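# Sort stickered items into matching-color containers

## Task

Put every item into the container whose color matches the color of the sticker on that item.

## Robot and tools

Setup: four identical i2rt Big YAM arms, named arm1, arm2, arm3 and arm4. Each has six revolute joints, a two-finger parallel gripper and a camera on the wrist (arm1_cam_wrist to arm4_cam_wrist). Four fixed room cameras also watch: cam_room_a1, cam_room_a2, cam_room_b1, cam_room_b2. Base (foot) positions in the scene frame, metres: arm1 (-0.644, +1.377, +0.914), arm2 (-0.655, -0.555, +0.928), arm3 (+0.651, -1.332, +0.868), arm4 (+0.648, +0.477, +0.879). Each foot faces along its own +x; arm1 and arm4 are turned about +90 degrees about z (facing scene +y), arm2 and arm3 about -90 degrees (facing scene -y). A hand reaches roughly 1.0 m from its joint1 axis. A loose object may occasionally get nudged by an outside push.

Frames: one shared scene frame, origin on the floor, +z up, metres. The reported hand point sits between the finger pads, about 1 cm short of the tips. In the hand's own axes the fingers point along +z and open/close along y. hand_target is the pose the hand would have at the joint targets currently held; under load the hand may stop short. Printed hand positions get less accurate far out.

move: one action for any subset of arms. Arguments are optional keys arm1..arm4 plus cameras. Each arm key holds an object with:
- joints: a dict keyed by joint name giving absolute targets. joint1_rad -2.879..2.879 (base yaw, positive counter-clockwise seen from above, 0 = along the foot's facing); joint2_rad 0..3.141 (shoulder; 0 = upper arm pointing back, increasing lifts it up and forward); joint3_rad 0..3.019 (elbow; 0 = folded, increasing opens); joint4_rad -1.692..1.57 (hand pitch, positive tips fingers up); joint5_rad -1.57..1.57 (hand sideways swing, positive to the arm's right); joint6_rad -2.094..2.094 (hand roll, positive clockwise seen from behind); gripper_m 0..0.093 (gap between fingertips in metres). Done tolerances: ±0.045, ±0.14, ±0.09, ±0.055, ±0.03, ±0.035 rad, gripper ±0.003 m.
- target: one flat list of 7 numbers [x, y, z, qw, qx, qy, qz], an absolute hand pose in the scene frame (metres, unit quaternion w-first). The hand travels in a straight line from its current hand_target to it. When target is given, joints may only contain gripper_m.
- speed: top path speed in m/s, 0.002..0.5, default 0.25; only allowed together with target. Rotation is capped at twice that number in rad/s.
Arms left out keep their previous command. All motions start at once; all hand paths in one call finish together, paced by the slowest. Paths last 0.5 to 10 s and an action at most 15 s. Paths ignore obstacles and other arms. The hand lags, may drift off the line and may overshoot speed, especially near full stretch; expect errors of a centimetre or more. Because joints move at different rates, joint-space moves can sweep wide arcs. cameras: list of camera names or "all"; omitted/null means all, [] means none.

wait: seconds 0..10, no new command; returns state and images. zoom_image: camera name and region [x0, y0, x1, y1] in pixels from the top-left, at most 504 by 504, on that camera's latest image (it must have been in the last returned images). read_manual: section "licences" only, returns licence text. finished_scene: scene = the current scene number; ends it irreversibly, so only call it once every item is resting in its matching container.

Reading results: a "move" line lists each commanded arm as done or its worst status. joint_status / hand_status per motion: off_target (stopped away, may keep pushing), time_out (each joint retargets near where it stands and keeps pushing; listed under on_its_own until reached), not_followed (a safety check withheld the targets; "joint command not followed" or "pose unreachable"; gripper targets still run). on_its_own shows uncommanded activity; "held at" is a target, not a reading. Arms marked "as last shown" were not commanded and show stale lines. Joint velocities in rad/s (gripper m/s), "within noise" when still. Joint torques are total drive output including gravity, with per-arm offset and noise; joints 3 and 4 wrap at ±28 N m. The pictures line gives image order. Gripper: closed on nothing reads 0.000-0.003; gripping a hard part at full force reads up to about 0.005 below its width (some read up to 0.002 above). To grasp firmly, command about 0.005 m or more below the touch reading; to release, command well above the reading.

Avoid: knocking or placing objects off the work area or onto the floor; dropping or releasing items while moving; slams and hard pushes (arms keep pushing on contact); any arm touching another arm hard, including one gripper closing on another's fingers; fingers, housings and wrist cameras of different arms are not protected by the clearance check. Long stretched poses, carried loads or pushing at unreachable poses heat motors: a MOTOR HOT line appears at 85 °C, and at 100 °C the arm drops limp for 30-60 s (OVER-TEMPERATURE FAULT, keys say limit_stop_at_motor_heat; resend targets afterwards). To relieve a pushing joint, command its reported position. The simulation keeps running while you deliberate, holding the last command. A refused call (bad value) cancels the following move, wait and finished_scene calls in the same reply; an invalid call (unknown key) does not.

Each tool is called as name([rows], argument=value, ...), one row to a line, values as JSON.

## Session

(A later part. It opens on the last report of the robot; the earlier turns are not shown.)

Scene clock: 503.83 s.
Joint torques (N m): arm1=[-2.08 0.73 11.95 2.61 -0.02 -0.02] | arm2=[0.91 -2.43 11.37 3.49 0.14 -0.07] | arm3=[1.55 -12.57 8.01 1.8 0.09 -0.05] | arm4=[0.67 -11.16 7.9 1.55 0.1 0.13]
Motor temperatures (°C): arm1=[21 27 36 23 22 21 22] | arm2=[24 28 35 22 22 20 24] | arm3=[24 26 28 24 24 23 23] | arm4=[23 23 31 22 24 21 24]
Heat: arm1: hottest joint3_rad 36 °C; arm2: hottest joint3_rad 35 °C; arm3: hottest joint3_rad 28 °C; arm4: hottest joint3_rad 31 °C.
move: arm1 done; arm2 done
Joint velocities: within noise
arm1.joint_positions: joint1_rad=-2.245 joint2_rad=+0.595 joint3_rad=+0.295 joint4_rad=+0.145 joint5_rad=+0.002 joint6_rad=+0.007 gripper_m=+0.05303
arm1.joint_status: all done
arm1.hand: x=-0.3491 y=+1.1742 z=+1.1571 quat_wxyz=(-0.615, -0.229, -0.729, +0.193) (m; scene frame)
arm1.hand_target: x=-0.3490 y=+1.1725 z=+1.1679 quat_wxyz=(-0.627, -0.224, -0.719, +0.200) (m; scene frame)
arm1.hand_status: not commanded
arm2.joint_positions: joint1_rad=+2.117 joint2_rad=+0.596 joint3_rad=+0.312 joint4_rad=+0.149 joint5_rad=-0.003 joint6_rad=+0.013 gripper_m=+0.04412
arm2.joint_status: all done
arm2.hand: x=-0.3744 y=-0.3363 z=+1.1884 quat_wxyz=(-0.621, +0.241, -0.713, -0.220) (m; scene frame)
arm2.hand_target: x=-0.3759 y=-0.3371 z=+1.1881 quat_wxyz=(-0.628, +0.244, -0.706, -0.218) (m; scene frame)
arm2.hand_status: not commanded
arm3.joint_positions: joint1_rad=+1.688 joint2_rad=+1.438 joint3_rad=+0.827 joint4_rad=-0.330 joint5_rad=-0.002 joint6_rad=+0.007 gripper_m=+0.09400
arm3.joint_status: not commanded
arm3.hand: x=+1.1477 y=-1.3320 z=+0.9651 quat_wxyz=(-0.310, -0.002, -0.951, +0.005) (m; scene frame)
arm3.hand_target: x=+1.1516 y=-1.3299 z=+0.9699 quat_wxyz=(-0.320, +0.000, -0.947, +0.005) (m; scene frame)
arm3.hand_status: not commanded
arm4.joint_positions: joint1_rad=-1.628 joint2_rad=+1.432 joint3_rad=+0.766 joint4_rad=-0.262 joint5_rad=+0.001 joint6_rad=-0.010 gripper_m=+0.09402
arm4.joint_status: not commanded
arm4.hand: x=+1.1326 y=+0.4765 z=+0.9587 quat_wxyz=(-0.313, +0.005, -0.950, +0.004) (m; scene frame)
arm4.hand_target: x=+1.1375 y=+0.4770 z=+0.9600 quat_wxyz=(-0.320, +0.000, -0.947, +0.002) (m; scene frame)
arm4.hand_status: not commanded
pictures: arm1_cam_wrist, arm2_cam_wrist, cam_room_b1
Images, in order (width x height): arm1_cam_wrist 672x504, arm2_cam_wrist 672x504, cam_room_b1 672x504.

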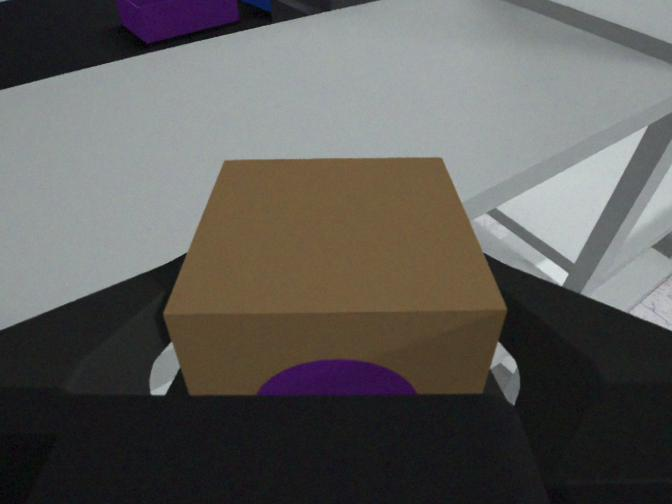

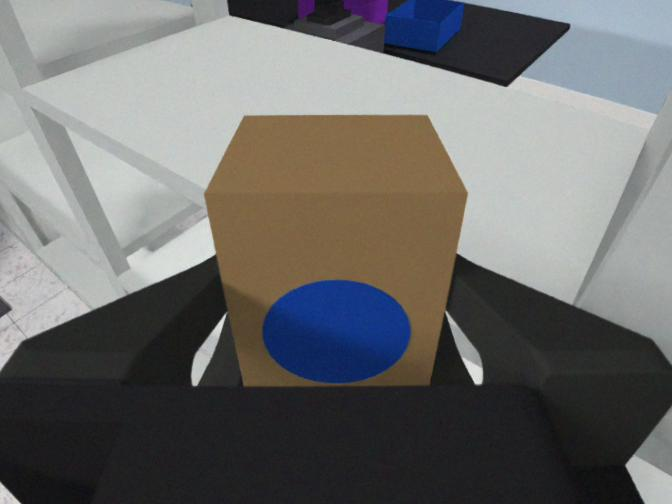

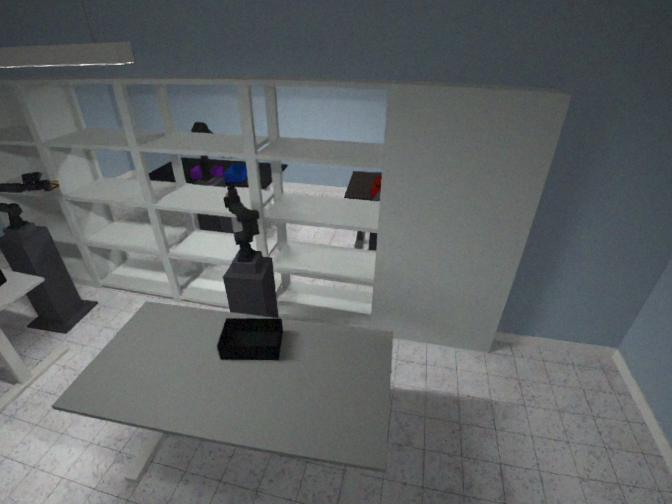

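move(arm1={"target":[-0.02,0.944,1.11,0.6323,0.2240,0.7147,-0.1981]}, arm2={"target":[-0.02,-0.056,1.12,0.6262,-0.2451,0.7078,0.2168]}, cameras=["arm1_cam_wrist","arm2_cam_wrist","cam_room_a1","cam_room_a2"])

Scene clock: 511.37 s.
Joint torques (N m): arm1=[-2.32 -15.44 14.57 1.69 -0.08 0.04] | arm2=[1.08 -20.25 15.66 2.14 0.11 -0.06] | arm3=[1.38 -12.34 8.02 1.81 0.08 -0.06] | arm4=[0.38 -10.93 7.8 1.63 0.09 0.15]
Motor temperatures (°C): arm1=[21 26 37 23 22 21 22] | arm2=[24 28 34 23 22 20 24] | arm3=[24 26 28 24 24 23 23] | arm4=[23 23 31 22 24 21 24]
Heat: arm1: hottest joint3_rad 37 °C; arm2: hottest joint3_rad 34 °C; arm3: hottest joint3_rad 28 °C; arm4: hottest joint3_rad 31 °C.
move: arm1 off_target; arm2 off_target
Joint velocities: within noise
arm1.joint_positions: joint1_rad=-2.245 joint2_rad=+1.894 joint3_rad=+1.182 joint4_rad=+0.557 joint5_rad=-0.001 joint6_rad=+0.007 gripper_m=+0.05303
arm1.joint_status: not commanded
arm1.hand: x=-0.0339 y=+0.9558 z=+1.0836 quat_wxyz=(-0.615, -0.228, -0.729, +0.192) (m; scene frame)
arm1.hand_target: x=-0.0219 y=+0.9452 z=+1.1102 quat_wxyz=(-0.632, -0.224, -0.715, +0.198) (m; scene frame)
arm1.hand_status: off_target (0.032 m and 2.7 deg from the pose sent, 0.404 m and 2.7 deg at the start)
arm2.joint_positions: joint1_rad=+2.117 joint2_rad=+2.003 joint3_rad=+1.356 joint4_rad=+0.500 joint5_rad=-0.001 joint6_rad=+0.013 gripper_m=+0.04412
arm2.joint_status: not commanded
arm2.hand: x=-0.0325 y=-0.0693 z=+1.1103 quat_wxyz=(-0.617, +0.242, -0.716, -0.218) (m; scene frame)
arm2.hand_target: x=-0.0213 y=-0.0571 z=+1.1200 quat_wxyz=(-0.626, +0.245, -0.708, -0.217) (m; scene frame)
arm2.hand_status: off_target (0.021 m and 1.5 deg from the pose sent, 0.457 m and 1.0 deg at the start)
arm3, arm4: as last shown
pictures: arm1_cam_wrist, arm2_cam_wrist, cam_room_a1, cam_room_a2
Images, in order (width x height): arm1_cam_wrist 672x504, arm2_cam_wrist 672x504, cam_room_a1 672x504, cam_room_a2 672x504.

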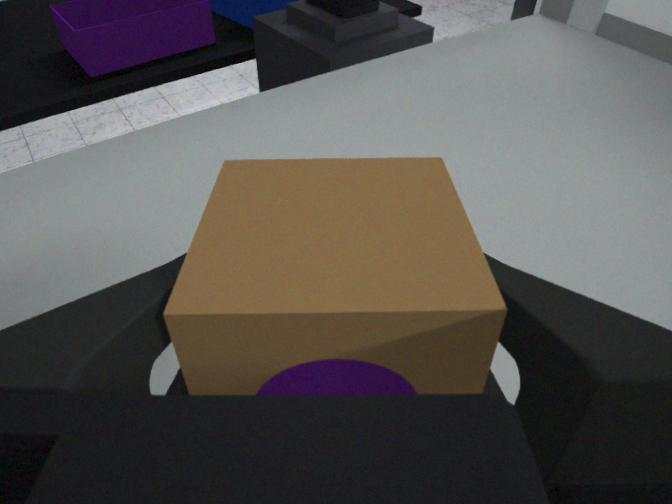

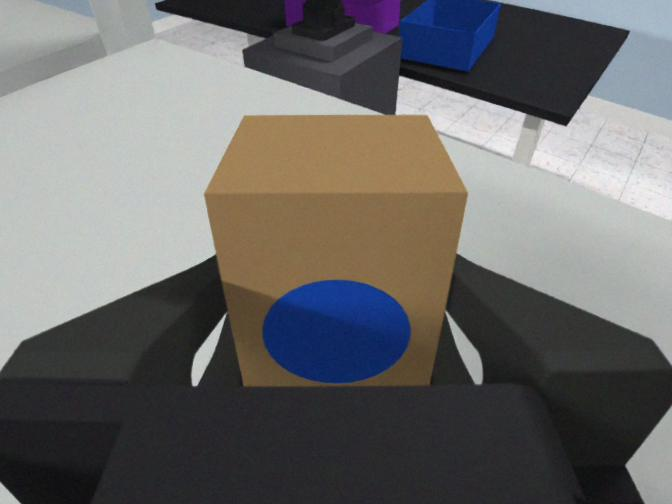

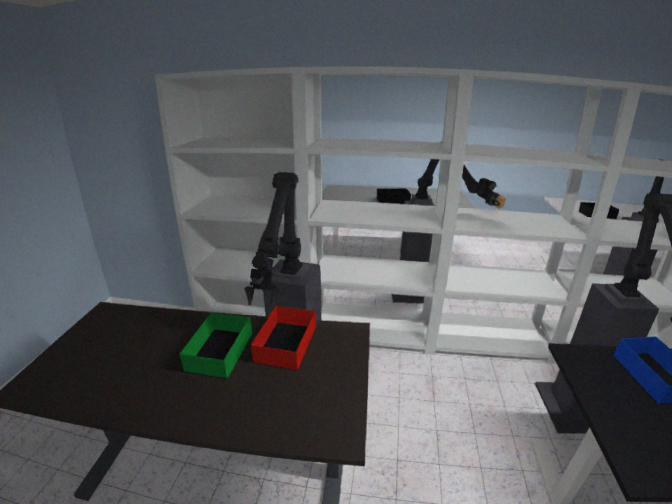

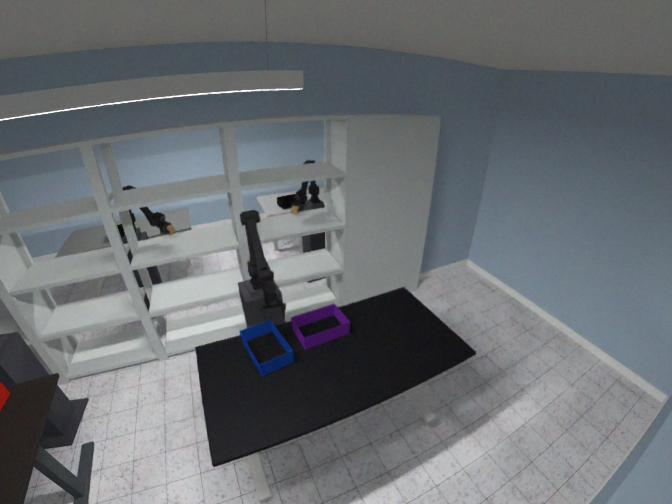

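move(arm1={"target":[-0.02,0.944,1.055,0.6323,0.2240,0.7147,-0.1981],"speed":0.1}, arm2={"target":[-0.02,-0.056,1.06,0.6262,-0.2451,0.7078,0.2168],"speed":0.1}, cameras=["arm1_cam_wrist","arm2_cam_wrist","cam_room_a1","cam_room_a2"])

zoom_image(camera="cam_room_a2", region=[110, 150, 360, 275])

Scene clock: 518.37 s.
Joint torques (N m): arm1=[-2.37 -15.5 11.77 2.92 -0.02 0.05] | arm2=[1.14 -21.01 13.09 3.58 0.09 -0.08] | arm3=[1.49 -12.28 8.02 1.73 0.09 -0.05] | arm4=[0.67 -11.52 7.97 1.57 0.11 0.19]
Motor temperatures (°C): arm1=[21 26 38 23 22 21 22] | arm2=[24 28 34 23 22 20 24] | arm3=[24 26 28 24 24 23 23] | arm4=[23 23 31 22 24 21 24]
Heat: arm1: hottest joint3_rad 38 °C; arm2: hottest joint3_rad 34 °C; arm3: hottest joint3_rad 28 °C; arm4: hottest joint3_rad 31 °C.
move: arm1 off_target; arm2 off_target
Joint velocities: within noise
arm1.joint_positions: joint1_rad=-2.245 joint2_rad=+1.994 joint3_rad=+1.182 joint4_rad=+0.645 joint5_rad=-0.001 joint6_rad=+0.007 gripper_m=+0.05303
arm1.joint_status: not commanded
arm1.hand: x=-0.0298 y=+0.9526 z=+1.0331 quat_wxyz=(-0.611, -0.230, -0.733, +0.191) (m; scene frame)
arm1.hand_target: x=-0.0211 y=+0.9447 z=+1.0552 quat_wxyz=(-0.632, -0.224, -0.715, +0.198) (m; scene frame)
arm1.hand_status: off_target (0.025 m and 3.4 deg from the pose sent, 0.034 m and 2.7 deg at the start)
arm2.joint_positions: joint1_rad=+2.117 joint2_rad=+2.102 joint3_rad=+1.356 joint4_rad=+0.584 joint5_rad=-0.001 joint6_rad=+0.013 gripper_m=+0.04412
arm2.joint_status: not commanded
arm2.hand: x=-0.0283 y=-0.0659 z=+1.0550 quat_wxyz=(-0.612, +0.243, -0.721, -0.216) (m; scene frame)
arm2.hand_target: x=-0.0207 y=-0.0567 z=+1.0602 quat_wxyz=(-0.626, +0.245, -0.708, -0.217) (m; scene frame)
arm2.hand_status: off_target (0.014 m and 2.2 deg from the pose sent, 0.054 m and 1.5 deg at the start)
arm3, arm4: as last shown
pictures: arm1_cam_wrist, arm2_cam_wrist, cam_room_a1, cam_room_a2
Images, in order (width x height): arm1_cam_wrist 672x504, arm2_cam_wrist 672x504, cam_room_a1 672x504, cam_room_a2 672x504.

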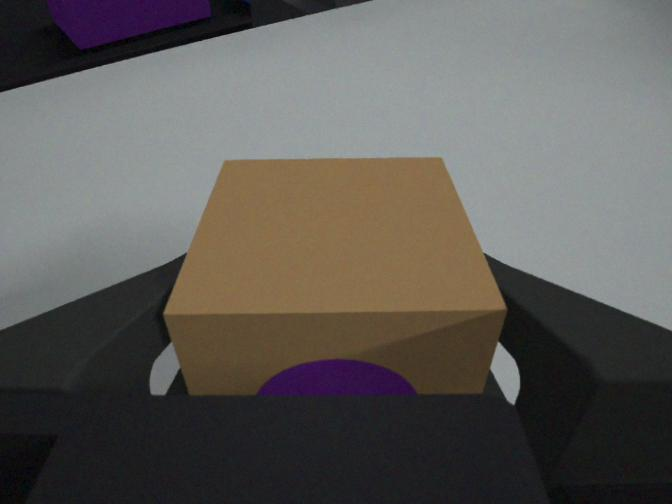

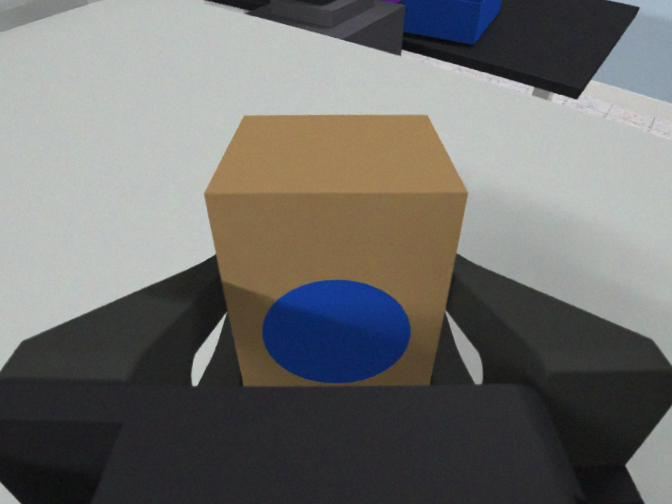

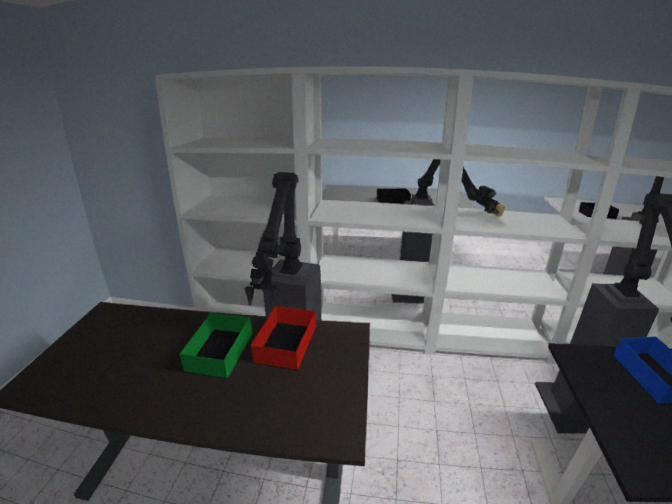

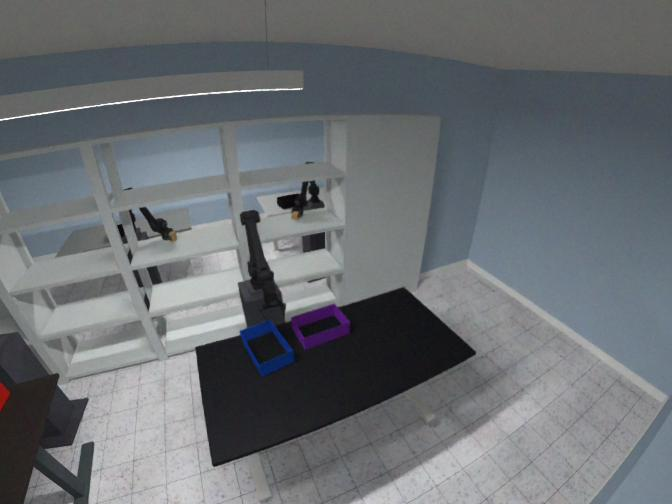

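Scaled by 2.016.

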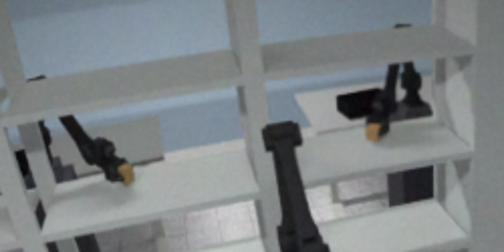

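move(arm1={"target":[-0.02,0.944,1.043,0.6323,0.2240,0.7147,-0.1981],"speed":0.05}, arm2={"target":[-0.02,-0.056,1.036,0.6262,-0.2451,0.7078,0.2168],"speed":0.05}, cameras=["arm1_cam_wrist","arm2_cam_wrist","cam_room_a1","cam_room_a2"])

zoom_image(camera="cam_room_a2", region=[110, 190, 210, 250])

zoom_image(camera="cam_room_a2", region=[250, 170, 350, 230])

Scene clock: 525.17 s.
Joint torques (N m): arm1=[-2.37 -15.62 11.48 2.76 -0.02 0.03] | arm2=[0.97 -20.89 12.56 3.6 0.09 -0.07] | arm3=[1.44 -12.34 8.02 1.76 0.1 -0.06] | arm4=[0.91 -11.28 7.75 1.55 0.11 0.14]
Motor temperatures (°C): arm1=[21 27 38 24 22 21 22] | arm2=[24 28 34 23 22 20 24] | arm3=[24 26 28 24 24 23 23] | arm4=[23 23 31 22 24 21 24]
Heat: arm1: hottest joint3_rad 38 °C; arm2: hottest joint3_rad 34 °C; arm3: hottest joint3_rad 28 °C; arm4: hottest joint3_rad 31 °C.
move: arm1 off_target; arm2 off_target
Joint velocities: within noise
arm1.joint_positions: joint1_rad=-2.245 joint2_rad=+2.011 joint3_rad=+1.182 joint4_rad=+0.669 joint5_rad=-0.001 joint6_rad=+0.007 gripper_m=+0.05303
arm1.joint_status: not commanded
arm1.hand: x=-0.0292 y=+0.9521 z=+1.0265 quat_wxyz=(-0.614, -0.229, -0.731, +0.192) (m; scene frame)
arm1.hand_target: x=-0.0209 y=+0.9445 z=+1.0430 quat_wxyz=(-0.632, -0.224, -0.715, +0.198) (m; scene frame)
arm1.hand_status: off_target (0.021 m and 3.0 deg from the pose sent, 0.016 m and 3.4 deg at the start)
arm2.joint_positions: joint1_rad=+2.117 joint2_rad=+2.140 joint3_rad=+1.356 joint4_rad=+0.630 joint5_rad=-0.001 joint6_rad=+0.013 gripper_m=+0.04412
arm2.joint_status: not commanded
arm2.hand: x=-0.0273 y=-0.0651 z=+1.0359 quat_wxyz=(-0.614, +0.242, -0.719, -0.217) (m; scene frame)
arm2.hand_target: x=-0.0206 y=-0.0566 z=+1.0359 quat_wxyz=(-0.626, +0.245, -0.708, -0.217) (m; scene frame)
arm2.hand_status: off_target (0.012 m and 1.9 deg from the pose sent, 0.023 m and 2.2 deg at the start)
arm3, arm4: as last shown
pictures: arm1_cam_wrist, arm2_cam_wrist, cam_room_a1, cam_room_a2
Images, in order (width x height): arm1_cam_wrist 672x504, arm2_cam_wrist 672x504, cam_room_a1 672x504, cam_room_a2 672x504.

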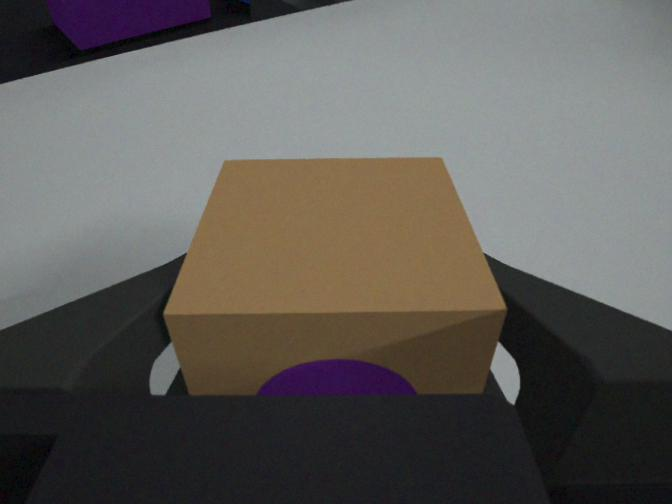

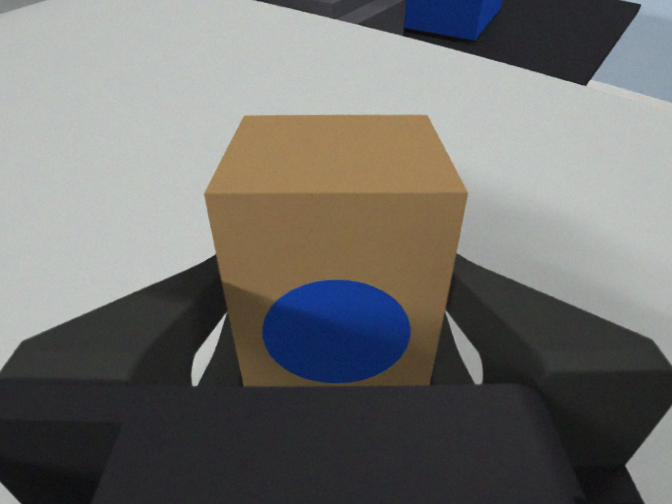

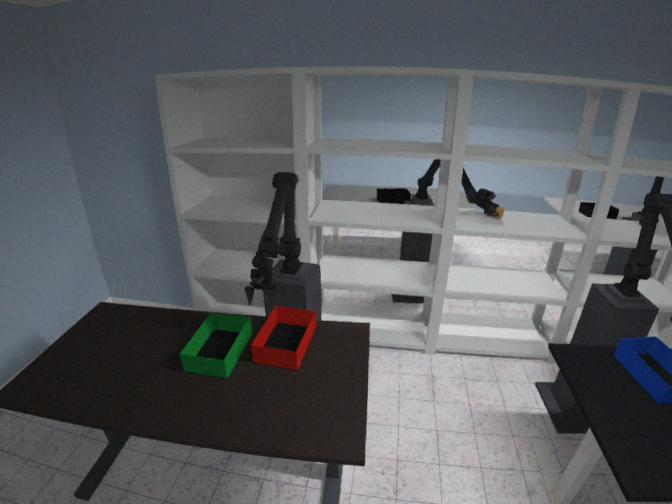

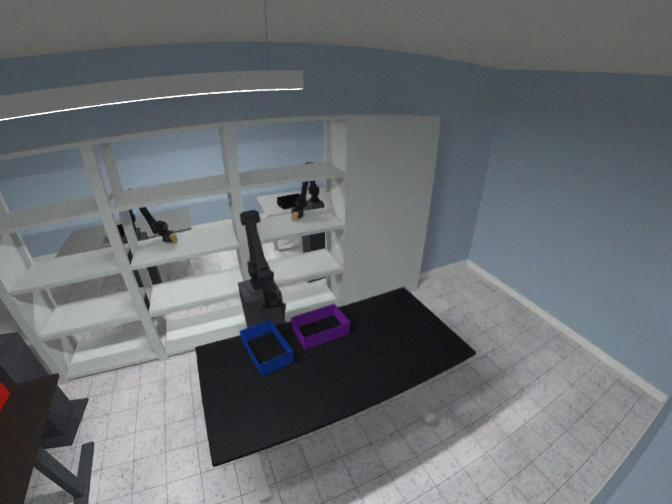

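Scaled by 5.040.

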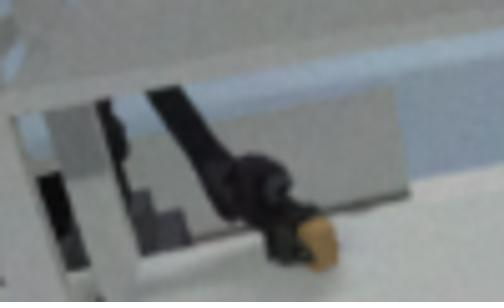

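Scaled by 5.040.

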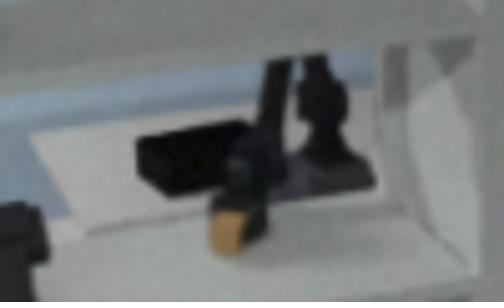

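move(arm1={"target":[-0.02,0.944,1.035,0.6323,0.2240,0.7147,-0.1981],"speed":0.05}, arm2={"target":[-0.02,-0.056,1.027,0.6262,-0.2451,0.7078,0.2168],"speed":0.05}, cameras=["arm1_cam_wrist","arm2_cam_wrist"])

Scene clock: 529.70 s.
Joint torques (N m): arm1=[-2.26 -15.62 11.34 2.89 -0.05 0.01] | arm2=[0.97 -20.66 12.45 3.56 0.08 -0.07] | arm3=[1.49 -12.28 7.99 1.77 0.09 -0.05] | arm4=[0.67 -11.28 7.88 1.46 0.08 0.15]
Motor temperatures (°C): arm1=[21 27 38 24 22 21 22] | arm2=[24 28 34 23 22 20 24] | arm3=[24 26 28 24 24 23 23] | arm4=[23 23 31 22 24 21 24]
Heat: arm1: hottest joint3_rad 38 °C; arm2: hottest joint3_rad 34 °C; arm3: hottest joint3_rad 28 °C; arm4: hottest joint3_rad 31 °C.
move: arm1 off_target; arm2 off_target
Joint velocities: within noise
arm1.joint_positions: joint1_rad=-2.245 joint2_rad=+2.026 joint3_rad=+1.182 joint4_rad=+0.687 joint5_rad=-0.001 joint6_rad=+0.007 gripper_m=+0.05303
arm1.joint_status: not commanded
arm1.hand: x=-0.0288 y=+0.9518 z=+1.0202 quat_wxyz=(-0.615, -0.229, -0.730, +0.192) (m; scene frame)
arm1.hand_target: x=-0.0208 y=+0.9445 z=+1.0350 quat_wxyz=(-0.632, -0.224, -0.715, +0.198) (m; scene frame)
arm1.hand_status: off_target (0.019 m and 2.8 deg from the pose sent, 0.015 m and 3.0 deg at the start)
arm2.joint_positions: joint1_rad=+2.117 joint2_rad=+2.152 joint3_rad=+1.356 joint4_rad=+0.647 joint5_rad=-0.001 joint6_rad=+0.013 gripper_m=+0.04412
arm2.joint_status: not commanded
arm2.hand: x=-0.0271 y=-0.0649 z=+1.0313 quat_wxyz=(-0.617, +0.242, -0.717, -0.218) (m; scene frame)
arm2.hand_target: x=-0.0206 y=-0.0566 z=+1.0270 quat_wxyz=(-0.626, +0.245, -0.708, -0.217) (m; scene frame)
arm2.hand_status: off_target (0.012 m and 1.5 deg from the pose sent, 0.015 m and 1.8 deg at the start)
arm3, arm4: as last shown
pictures: arm1_cam_wrist, arm2_cam_wrist
Images, in order (width x height): arm1_cam_wrist 672x504, arm2_cam_wrist 672x504.

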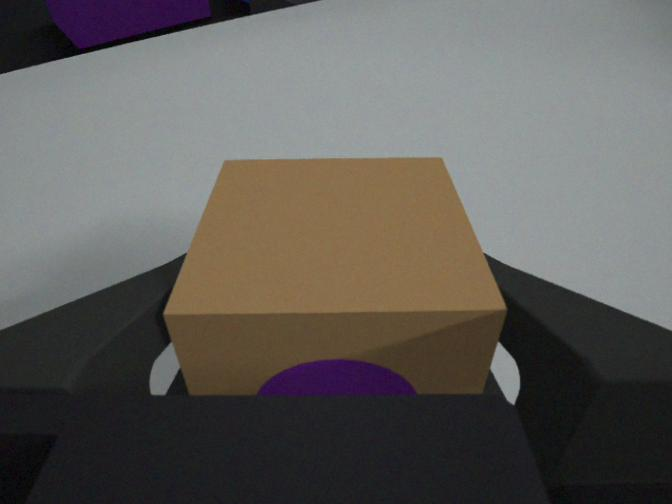

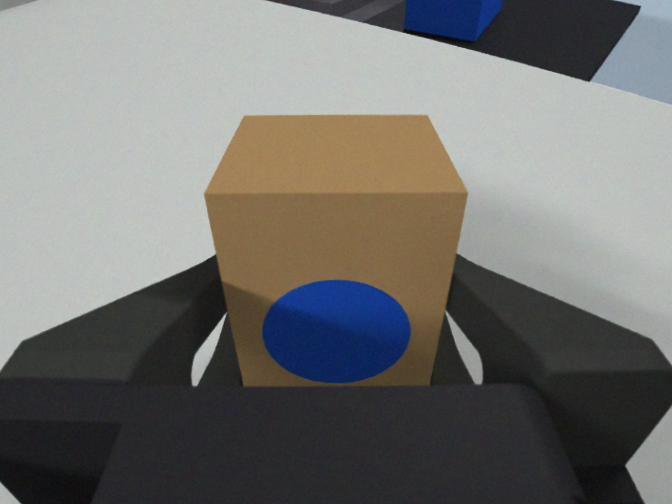

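move(arm1={"target":[-0.02,0.944,1.027,0.6323,0.2240,0.7147,-0.1981],"speed":0.05}, arm2={"target":[-0.02,-0.056,1.018,0.6262,-0.2451,0.7078,0.2168],"speed":0.05}, cameras=["arm1_cam_wrist","arm2_cam_wrist"])

move(arm1={"target":[-0.02,0.944,1.020,0.6323,0.2240,0.7147,-0.1981],"speed":0.05}, arm2={"target":[-0.02,-0.056,1.012,0.6262,-0.2451,0.7078,0.2168],"speed":0.05}, cameras=["arm1_cam_wrist","arm2_cam_wrist"])

Scene clock: 535.43 s.
Joint torques (N m): arm1=[-2.2 -15.03 11.23 2.69 0.01 0.03] | arm2=[0.91 -19.84 12.31 3.38 0.09 -0.07] | arm3=[1.55 -12.28 8.03 1.78 0.09 -0.05] | arm4=[0.97 -11.34 7.72 1.62 0.07 0.13]
Motor temperatures (°C): arm1=[21 27 37 24 22 21 22] | arm2=[24 28 34 23 22 20 24] | arm3=[24 26 28 24 24 23 23] | arm4=[23 23 31 22 24 21 24]
Heat: arm1: hottest joint3_rad 37 °C; arm2: hottest joint3_rad 34 °C; arm3: hottest joint3_rad 28 °C; arm4: hottest joint3_rad 31 °C.
move: arm1 off_target; arm2 off_target
Joint velocities: within noise
arm1.joint_positions: joint1_rad=-2.245 joint2_rad=+2.034 joint3_rad=+1.182 joint4_rad=+0.708 joint5_rad=-0.001 joint6_rad=+0.007 gripper_m=+0.05303
arm1.joint_status: not commanded
arm1.hand: x=-0.0283 y=+0.9514 z=+1.0197 quat_wxyz=(-0.620, -0.227, -0.726, +0.194) (m; scene frame)
arm1.hand_target: x=-0.0207 y=+0.9443 z=+1.0271 quat_wxyz=(-0.632, -0.224, -0.715, +0.198) (m; scene frame)
arm1.hand_status: off_target (0.013 m and 2.0 deg from the pose sent, 0.013 m and 2.8 deg at the start)
arm2.joint_positions: joint1_rad=+2.117 joint2_rad=+2.160 joint3_rad=+1.356 joint4_rad=+0.669 joint5_rad=-0.001 joint6_rad=+0.012 gripper_m=+0.04412
arm2.joint_status: not commanded
arm2.hand: x=-0.0266 y=-0.0645 z=+1.0308 quat_wxyz=(-0.622, +0.241, -0.712, -0.219) (m; scene frame)
arm2.hand_target: x=-0.0209 y=-0.0568 z=+1.0181 quat_wxyz=(-0.626, +0.245, -0.708, -0.217) (m; scene frame)
arm2.hand_status: off_target (0.017 m and 0.9 deg from the pose sent, 0.017 m and 1.5 deg at the start)
arm3, arm4: as last shown
pictures: arm1_cam_wrist, arm2_cam_wrist
Images, in order (width x height): arm1_cam_wrist 672x504, arm2_cam_wrist 672x504.

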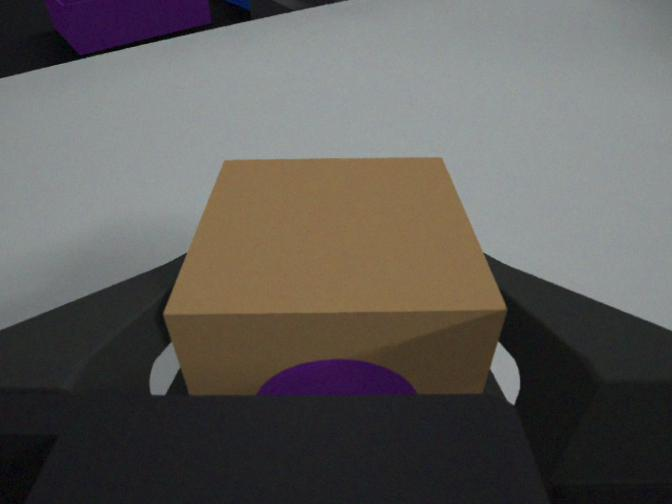

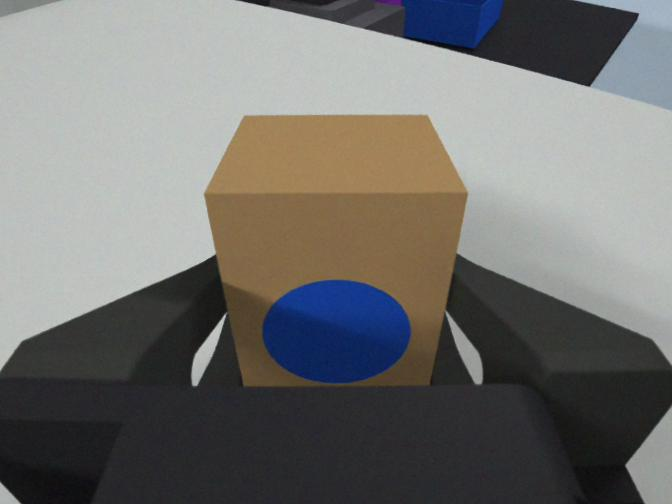

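Scene clock: 536.40 s.
Joint torques (N m): arm1=[-2.37 -14.74 10.99 2.58 0.01 0.04] | arm2=[1.03 -19.43 12.21 3.19 0.08 -0.06] | arm3=[1.44 -12.51 8.01 1.74 0.09 -0.06] | arm4=[0.44 -11.63 7.92 1.52 0.09 0.13]
Motor temperatures (°C): arm1=[21 27 37 24 22 21 22] | arm2=[24 28 34 23 22 20 24] | arm3=[24 26 28 24 24 23 23] | arm4=[23 23 31 22 24 21 24]
Heat: arm1: hottest joint3_rad 37 °C; arm2: hottest joint3_rad 34 °C; arm3: hottest joint3_rad 28 °C; arm4: hottest joint3_rad 31 °C.
move: arm1 off_target; arm2 off_target
Joint velocities: within noise
arm1.joint_positions: joint1_rad=-2.245 joint2_rad=+2.041 joint3_rad=+1.182 joint4_rad=+0.728 joint5_rad=-0.001 joint6_rad=+0.007 gripper_m=+0.05303
arm1.joint_status: not commanded
arm1.hand: x=-0.0279 y=+0.9511 z=+1.0190 quat_wxyz=(-0.624, -0.226, -0.722, +0.195) (m; scene frame)
arm1.hand_target: x=-0.0206 y=+0.9443 z=+1.0198 quat_wxyz=(-0.632, -0.224, -0.715, +0.198) (m; scene frame)
arm1.hand_status: off_target (0.011 m and 1.3 deg from the pose sent, 0.011 m and 2.0 deg at the start)
arm2.joint_positions: joint1_rad=+2.117 joint2_rad=+2.165 joint3_rad=+1.356 joint4_rad=+0.685 joint5_rad=-0.001 joint6_rad=+0.011 gripper_m=+0.04412
arm2.joint_status: not commanded
arm2.hand: x=-0.0264 y=-0.0643 z=+1.0301 quat_wxyz=(-0.626, +0.240, -0.709, -0.221) (m; scene frame)
arm2.hand_target: x=-0.0212 y=-0.0571 z=+1.0119 quat_wxyz=(-0.626, +0.245, -0.708, -0.217) (m; scene frame)
arm2.hand_status: off_target (0.021 m and 0.8 deg from the pose sent, 0.022 m and 0.9 deg at the start)
arm3, arm4: as last shown
pictures: arm1_cam_wrist, arm2_cam_wrist
Images, in order (width x height): arm1_cam_wrist 672x504, arm2_cam_wrist 672x504.

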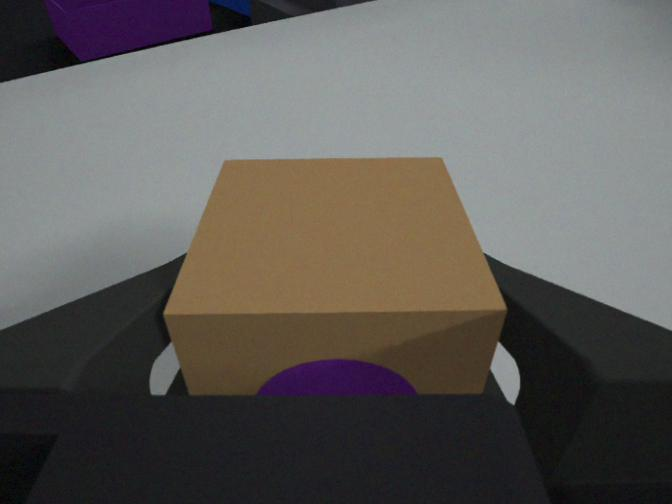

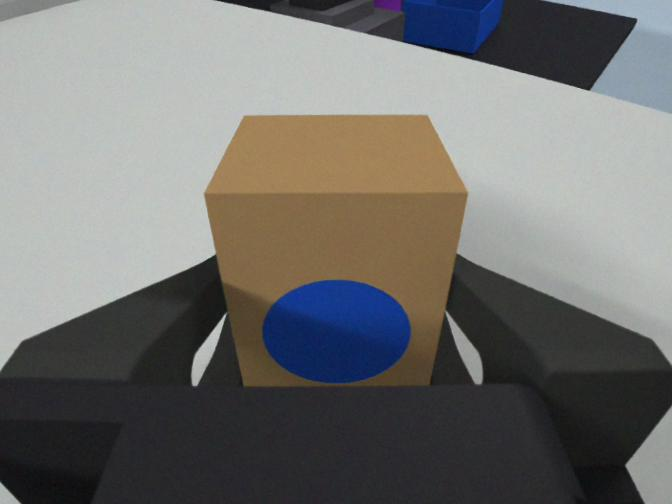

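move(arm1={"joints":{"gripper_m":0.093}}, arm2={"joints":{"gripper_m":0.093}}, arm4={"joints":{"joint1_rad":0.904,"joint2_rad":0.59,"joint3_rad":0.30,"joint4_rad":0.17,"joint5_rad":0,"joint6_rad":0,"gripper_m":0.093}}, cameras=["arm1_cam_wrist","arm2_cam_wrist","arm4_cam_wrist"])

move(arm1={"target":[-0.266,1.115,1.05,0.6323,0.2240,0.7147,-0.1981]}, arm2={"target":[-0.256,-0.242,1.05,0.6262,-0.2451,0.7078,0.2168]}, cameras=["arm1_cam_wrist","arm2_cam_wrist","arm4_cam_wrist","cam_room_a2"])

Scene clock: 549.90 s.
Joint torques (N m): arm1=[-2.14 -14.92 11.07 2.58 -0.05 0.04] | arm2=[1.08 -19.96 12.12 3.12 0.07 -0.05] | arm3=[1.61 -12.34 7.99 1.77 0.09 -0.04] | arm4=[1.14 -1.08 9.13 1.96 0.18 0.16]
Motor temperatures (°C): arm1=[21 27 37 24 22 21 22] | arm2=[24 27 33 23 22 20 24] | arm3=[24 26 28 24 24 23 23] | arm4=[23 23 31 22 24 21 24]
Heat: arm1: hottest joint3_rad 37 °C; arm2: hottest joint3_rad 33 °C; arm3: hottest joint3_rad 28 °C; arm4: hottest joint3_rad 31 °C.
move: arm1 done; arm2 done; arm4 done
Joint velocities: within noise
arm1.joint_positions: joint1_rad=-2.246 joint2_rad=+2.046 joint3_rad=+1.182 joint4_rad=+0.729 joint5_rad=+0.001 joint6_rad=+0.009 gripper_m=+0.09296
arm1.joint_status: all done
arm1.hand: x=-0.0284 y=+0.9504 z=+1.0159 quat_wxyz=(-0.623, -0.228, -0.723, +0.195) (m; scene frame)
arm1.hand_target: x=-0.0205 y=+0.9443 z=+1.0199 quat_wxyz=(-0.632, -0.224, -0.715, +0.198) (m; scene frame)
arm1.hand_status: not commanded
arm2.joint_positions: joint1_rad=+2.117 joint2_rad=+2.171 joint3_rad=+1.356 joint4_rad=+0.686 joint5_rad=-0.001 joint6_rad=+0.010 gripper_m=+0.09291
arm2.joint_status: all done
arm2.hand: x=-0.0265 y=-0.0645 z=+1.0257 quat_wxyz=(-0.624, +0.241, -0.710, -0.219) (m; scene frame)
arm2.hand_target: x=-0.0212 y=-0.0571 z=+1.0120 quat_wxyz=(-0.626, +0.245, -0.708, -0.217) (m; scene frame)
arm2.hand_status: not commanded
arm3: as last shown
arm4.joint_positions: joint1_rad=+0.901 joint2_rad=+0.591 joint3_rad=+0.306 joint4_rad=+0.154 joint5_rad=-0.003 joint6_rad=-0.010 gripper_m=+0.09311
arm4.joint_status: all done
arm4.hand: x=+0.3582 y=+0.6830 z=+1.1382 quat_wxyz=(-0.199, +0.717, -0.224, -0.629) (m; scene frame)
arm4.hand_target: x=+0.3583 y=+0.6822 z=+1.1388 quat_wxyz=(-0.198, +0.712, -0.226, -0.634) (m; scene frame)
arm4.hand_status: not commanded
pictures: arm1_cam_wrist, arm2_cam_wrist, arm4_cam_wrist
Images, in order (width x height): arm1_cam_wrist 672x504, arm2_cam_wrist 672x504, arm4_cam_wrist 672x504.

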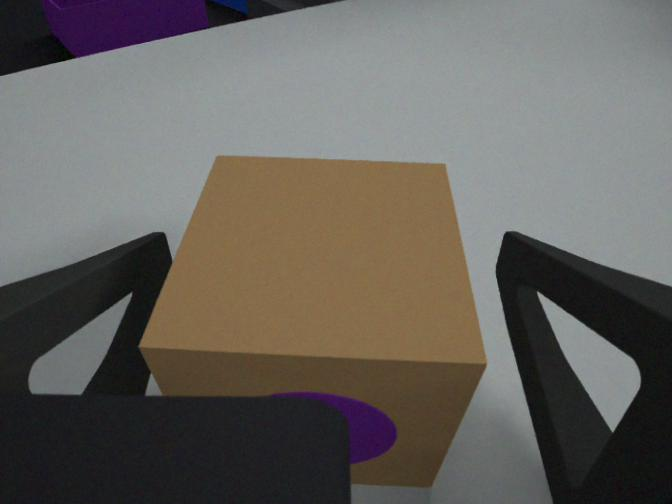

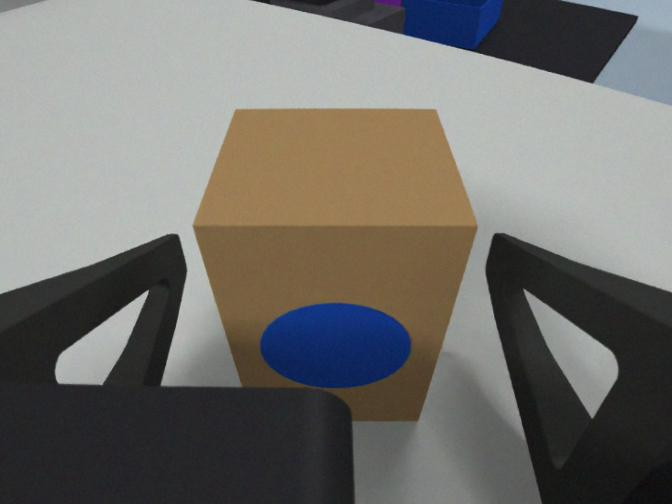

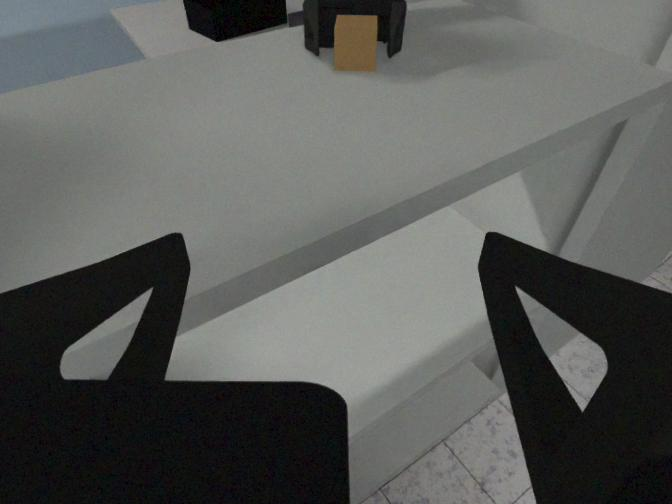

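Scene clock: 551.70 s.
Joint torques (N m): arm1=[-2.08 -6.01 6.63 2.29 -0.01 -0.07] | arm2=[0.97 -12.63 5.98 3.38 0.07 -0.05] | arm3=[1.49 -12.4 7.99 1.76 0.1 -0.06] | arm4=[0.67 -1.26 9.16 2.02 0.16 0.15]
Motor temperatures (°C): arm1=[21 27 37 24 22 21 22] | arm2=[24 27 33 23 22 20 24] | arm3=[24 26 28 24 24 23 23] | arm4=[23 23 31 22 24 21 24]
Heat: arm1: hottest joint3_rad 37 °C; arm2: hottest joint3_rad 33 °C; arm3: hottest joint3_rad 28 °C; arm4: hottest joint3_rad 31 °C.
move: arm1 off_target; arm2 done
Joint velocities: within noise
arm1.joint_positions: joint1_rad=-2.246 joint2_rad=+1.475 joint3_rad=+0.331 joint4_rad=+1.004 joint5_rad=+0.000 joint6_rad=+0.014 gripper_m=+0.09296
arm1.joint_status: not commanded
arm1.hand: x=-0.2683 y=+1.1173 z=+1.0394 quat_wxyz=(-0.622, -0.230, -0.724, +0.192) (m; scene frame)
arm1.hand_target: x=-0.2660 y=+1.1151 z=+1.0499 quat_wxyz=(-0.632, -0.224, -0.715, +0.198) (m; scene frame)
arm1.hand_status: off_target (0.011 m and 1.9 deg from the pose sent, 0.291 m and 1.5 deg at the start)
arm2.joint_positions: joint1_rad=+2.117 joint2_rad=+1.645 joint3_rad=+0.471 joint4_rad=+1.030 joint5_rad=-0.001 joint6_rad=+0.010 gripper_m=+0.09292
arm2.joint_status: not commanded
arm2.hand: x=-0.2543 y=-0.2426 z=+1.0452 quat_wxyz=(-0.619, +0.242, -0.715, -0.218) (m; scene frame)
arm2.hand_target: x=-0.2559 y=-0.2421 z=+1.0501 quat_wxyz=(-0.626, +0.245, -0.708, -0.217) (m; scene frame)
arm2.hand_status: done (0.005 m and 1.3 deg from the pose sent, 0.291 m and 0.7 deg at the start)
arm3.joint_positions: joint1_rad=+1.688 joint2_rad=+1.438 joint3_rad=+0.827 joint4_rad=-0.330 joint5_rad=-0.002 joint6_rad=+0.007 gripper_m=+0.09400
arm3.joint_status: not commanded
arm3.hand: x=+1.1477 y=-1.3320 z=+0.9651 quat_wxyz=(-0.310, -0.002, -0.951, +0.005) (m; scene frame)
arm3.hand_target: x=+1.1516 y=-1.3299 z=+0.9699 quat_wxyz=(-0.320, +0.000, -0.947, +0.005) (m; scene frame)
arm3.hand_status: not commanded
arm4: as last shown
arm4.hand: x=+0.3582 y=+0.6829 z=+1.1380 quat_wxyz=(-0.199, +0.717, -0.224, -0.629) (m; scene frame)
arm4.hand_target: x=+0.3583 y=+0.6822 z=+1.1387 quat_wxyz=(-0.198, +0.713, -0.226, -0.634) (m; scene frame)
pictures: arm1_cam_wrist, arm2_cam_wrist, arm4_cam_wrist, cam_room_a2
Images, in order (width x height): arm1_cam_wrist 672x504, arm2_cam_wrist 672x504, arm4_cam_wrist 672x504, cam_room_a2 672x504.

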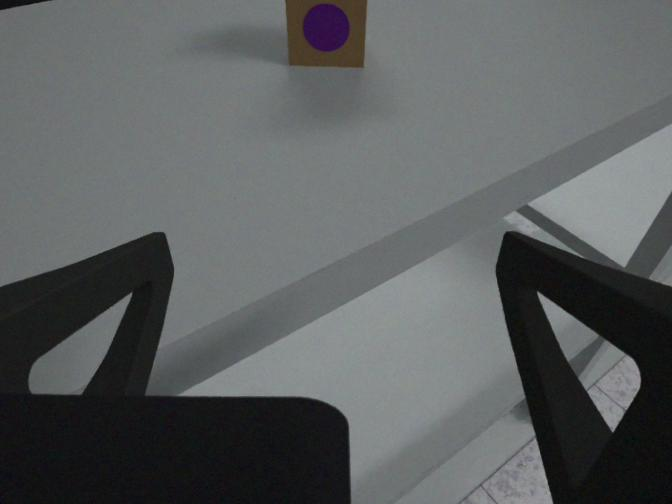

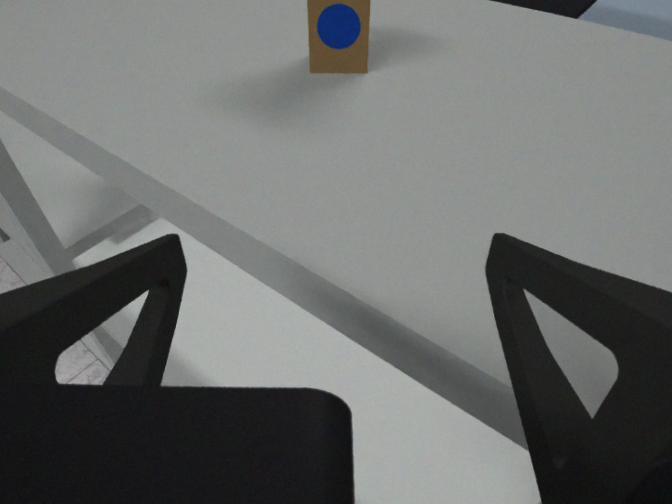

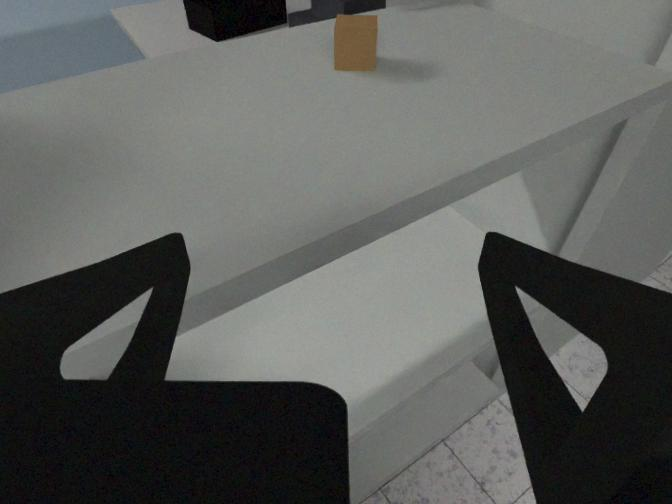

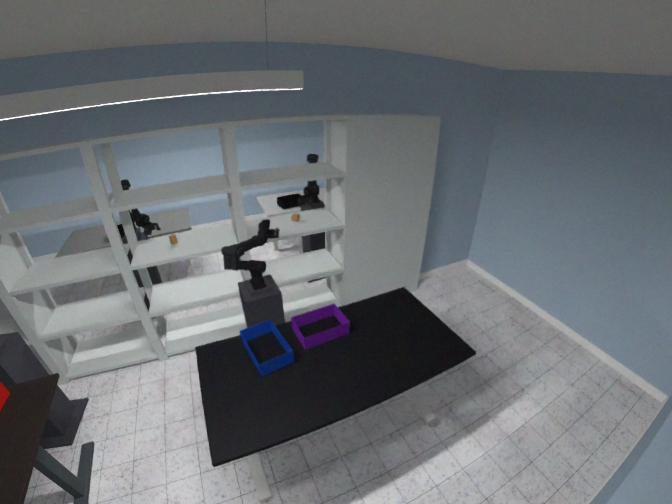

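move(arm4={"target":[0.046,0.899,1.05,0.1992,-0.7143,0.2252,0.6319]}, cameras=["arm4_cam_wrist","cam_room_a2"])

Scene clock: 567.47 s.
Joint torques (N m): arm1=[-2.02 -6.12 6.32 2.41 -0.04 -0.01] | arm2=[0.91 -12.45 6 3.37 0.07 -0.04] | arm3=[1.44 -12.45 8.02 1.77 0.08 -0.06] | arm4=[1.14 -17.67 10.24 1.16 0.21 0.1]
Motor temperatures (°C): arm1=[21 26 35 24 22 21 22] | arm2=[23 27 32 23 22 20 24] | arm3=[24 26 28 24 24 23 23] | arm4=[23 23 32 22 24 21 24]
Heat: arm1: hottest joint3_rad 35 °C; arm2: hottest joint3_rad 32 °C; arm3: hottest joint3_rad 28 °C; arm4: hottest joint3_rad 32 °C.
move: arm4 off_target
Joint velocities: within noise
arm1, arm2, arm3: as last shown
arm4.joint_positions: joint1_rad=+0.901 joint2_rad=+1.895 joint3_rad=+1.113 joint4_rad=+0.650 joint5_rad=+0.000 joint6_rad=-0.010 gripper_m=+0.09311
arm4.joint_status: not commanded
arm4.hand: x=+0.0586 y=+0.8938 z=+1.0470 quat_wxyz=(-0.200, +0.717, -0.225, -0.629) (m; scene frame)
arm4.hand_target: x=+0.0467 y=+0.8986 z=+1.0502 quat_wxyz=(-0.199, +0.714, -0.225, -0.632) (m; scene frame)
arm4.hand_status: off_target (0.014 m and 0.5 deg from the pose sent, 0.390 m and 0.5 deg at the start)
pictures: arm4_cam_wrist, cam_room_a2
Images, in order (width x height): arm4_cam_wrist 672x504, cam_room_a2 672x504.

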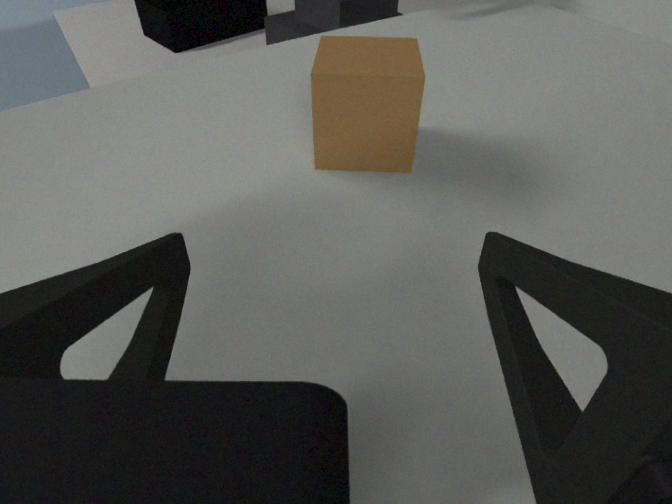

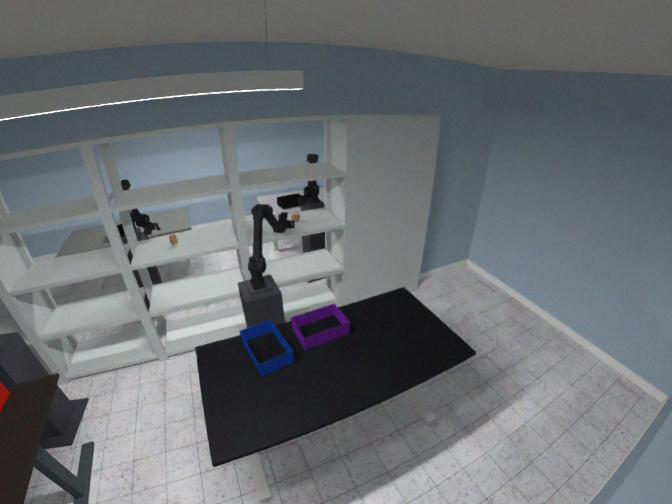

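move(arm4={"target":[-0.032,0.972,1.04,0.1992,-0.7143,0.2252,0.6319],"speed":0.15}, cameras=["arm4_cam_wrist"])

Scene clock: 598.00 s.
Joint torques (N m): arm1=[-2.02 -5.6 6.5 2.4 -0.02 -0.02] | arm2=[1.03 -12.51 6.01 3.37 0.06 -0.05] | arm3=[1.44 -12.28 7.94 1.76 0.09 -0.06] | arm4=[0.67 -21.6 11.63 0.94 -0.02 0.04]
Motor temperatures (°C): arm1=[21 26 33 24 22 21 22] | arm2=[23 26 30 23 22 20 23] | arm3=[24 26 28 24 24 23 23] | arm4=[22 23 35 22 24 21 24]
Heat: arm1: hottest joint3_rad 33 °C; arm2: hottest joint3_rad 30 °C; arm3: hottest joint3_rad 28 °C; arm4: hottest joint3_rad 35 °C.
move: arm4 off_target
Joint velocities: within noise
arm1, arm2, arm3: as last shown
arm4.joint_positions: joint1_rad=+0.890 joint2_rad=+2.113 joint3_rad=+1.476 joint4_rad=+0.507 joint5_rad=-0.017 joint6_rad=-0.010 gripper_m=+0.09311
arm4.joint_status: not commanded
arm4.hand: x=-0.0234 y=+0.9589 z=+1.0417 quat_wxyz=(-0.198, +0.717, -0.223, -0.630) (m; scene frame)
arm4.hand_target: x=-0.0309 y=+0.9712 z=+1.0399 quat_wxyz=(-0.199, +0.714, -0.225, -0.632) (m; scene frame)
arm4.hand_status: off_target (0.016 m and 0.4 deg from the pose sent, 0.120 m and 0.5 deg at the start)
pictures: arm4_cam_wrist
Images, in order (width x height): arm4_cam_wrist 672x504.

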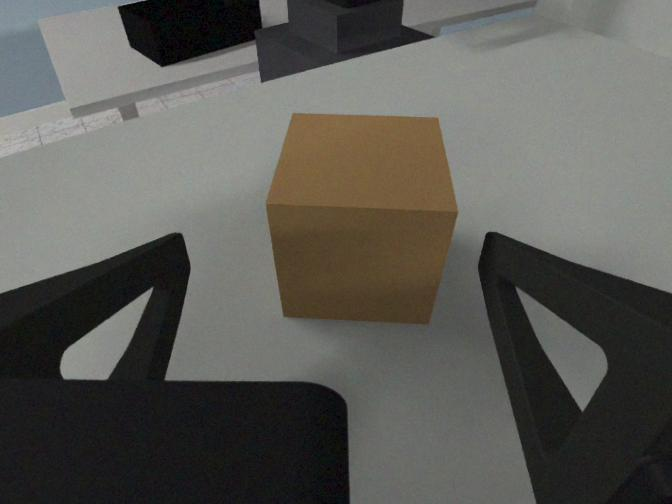

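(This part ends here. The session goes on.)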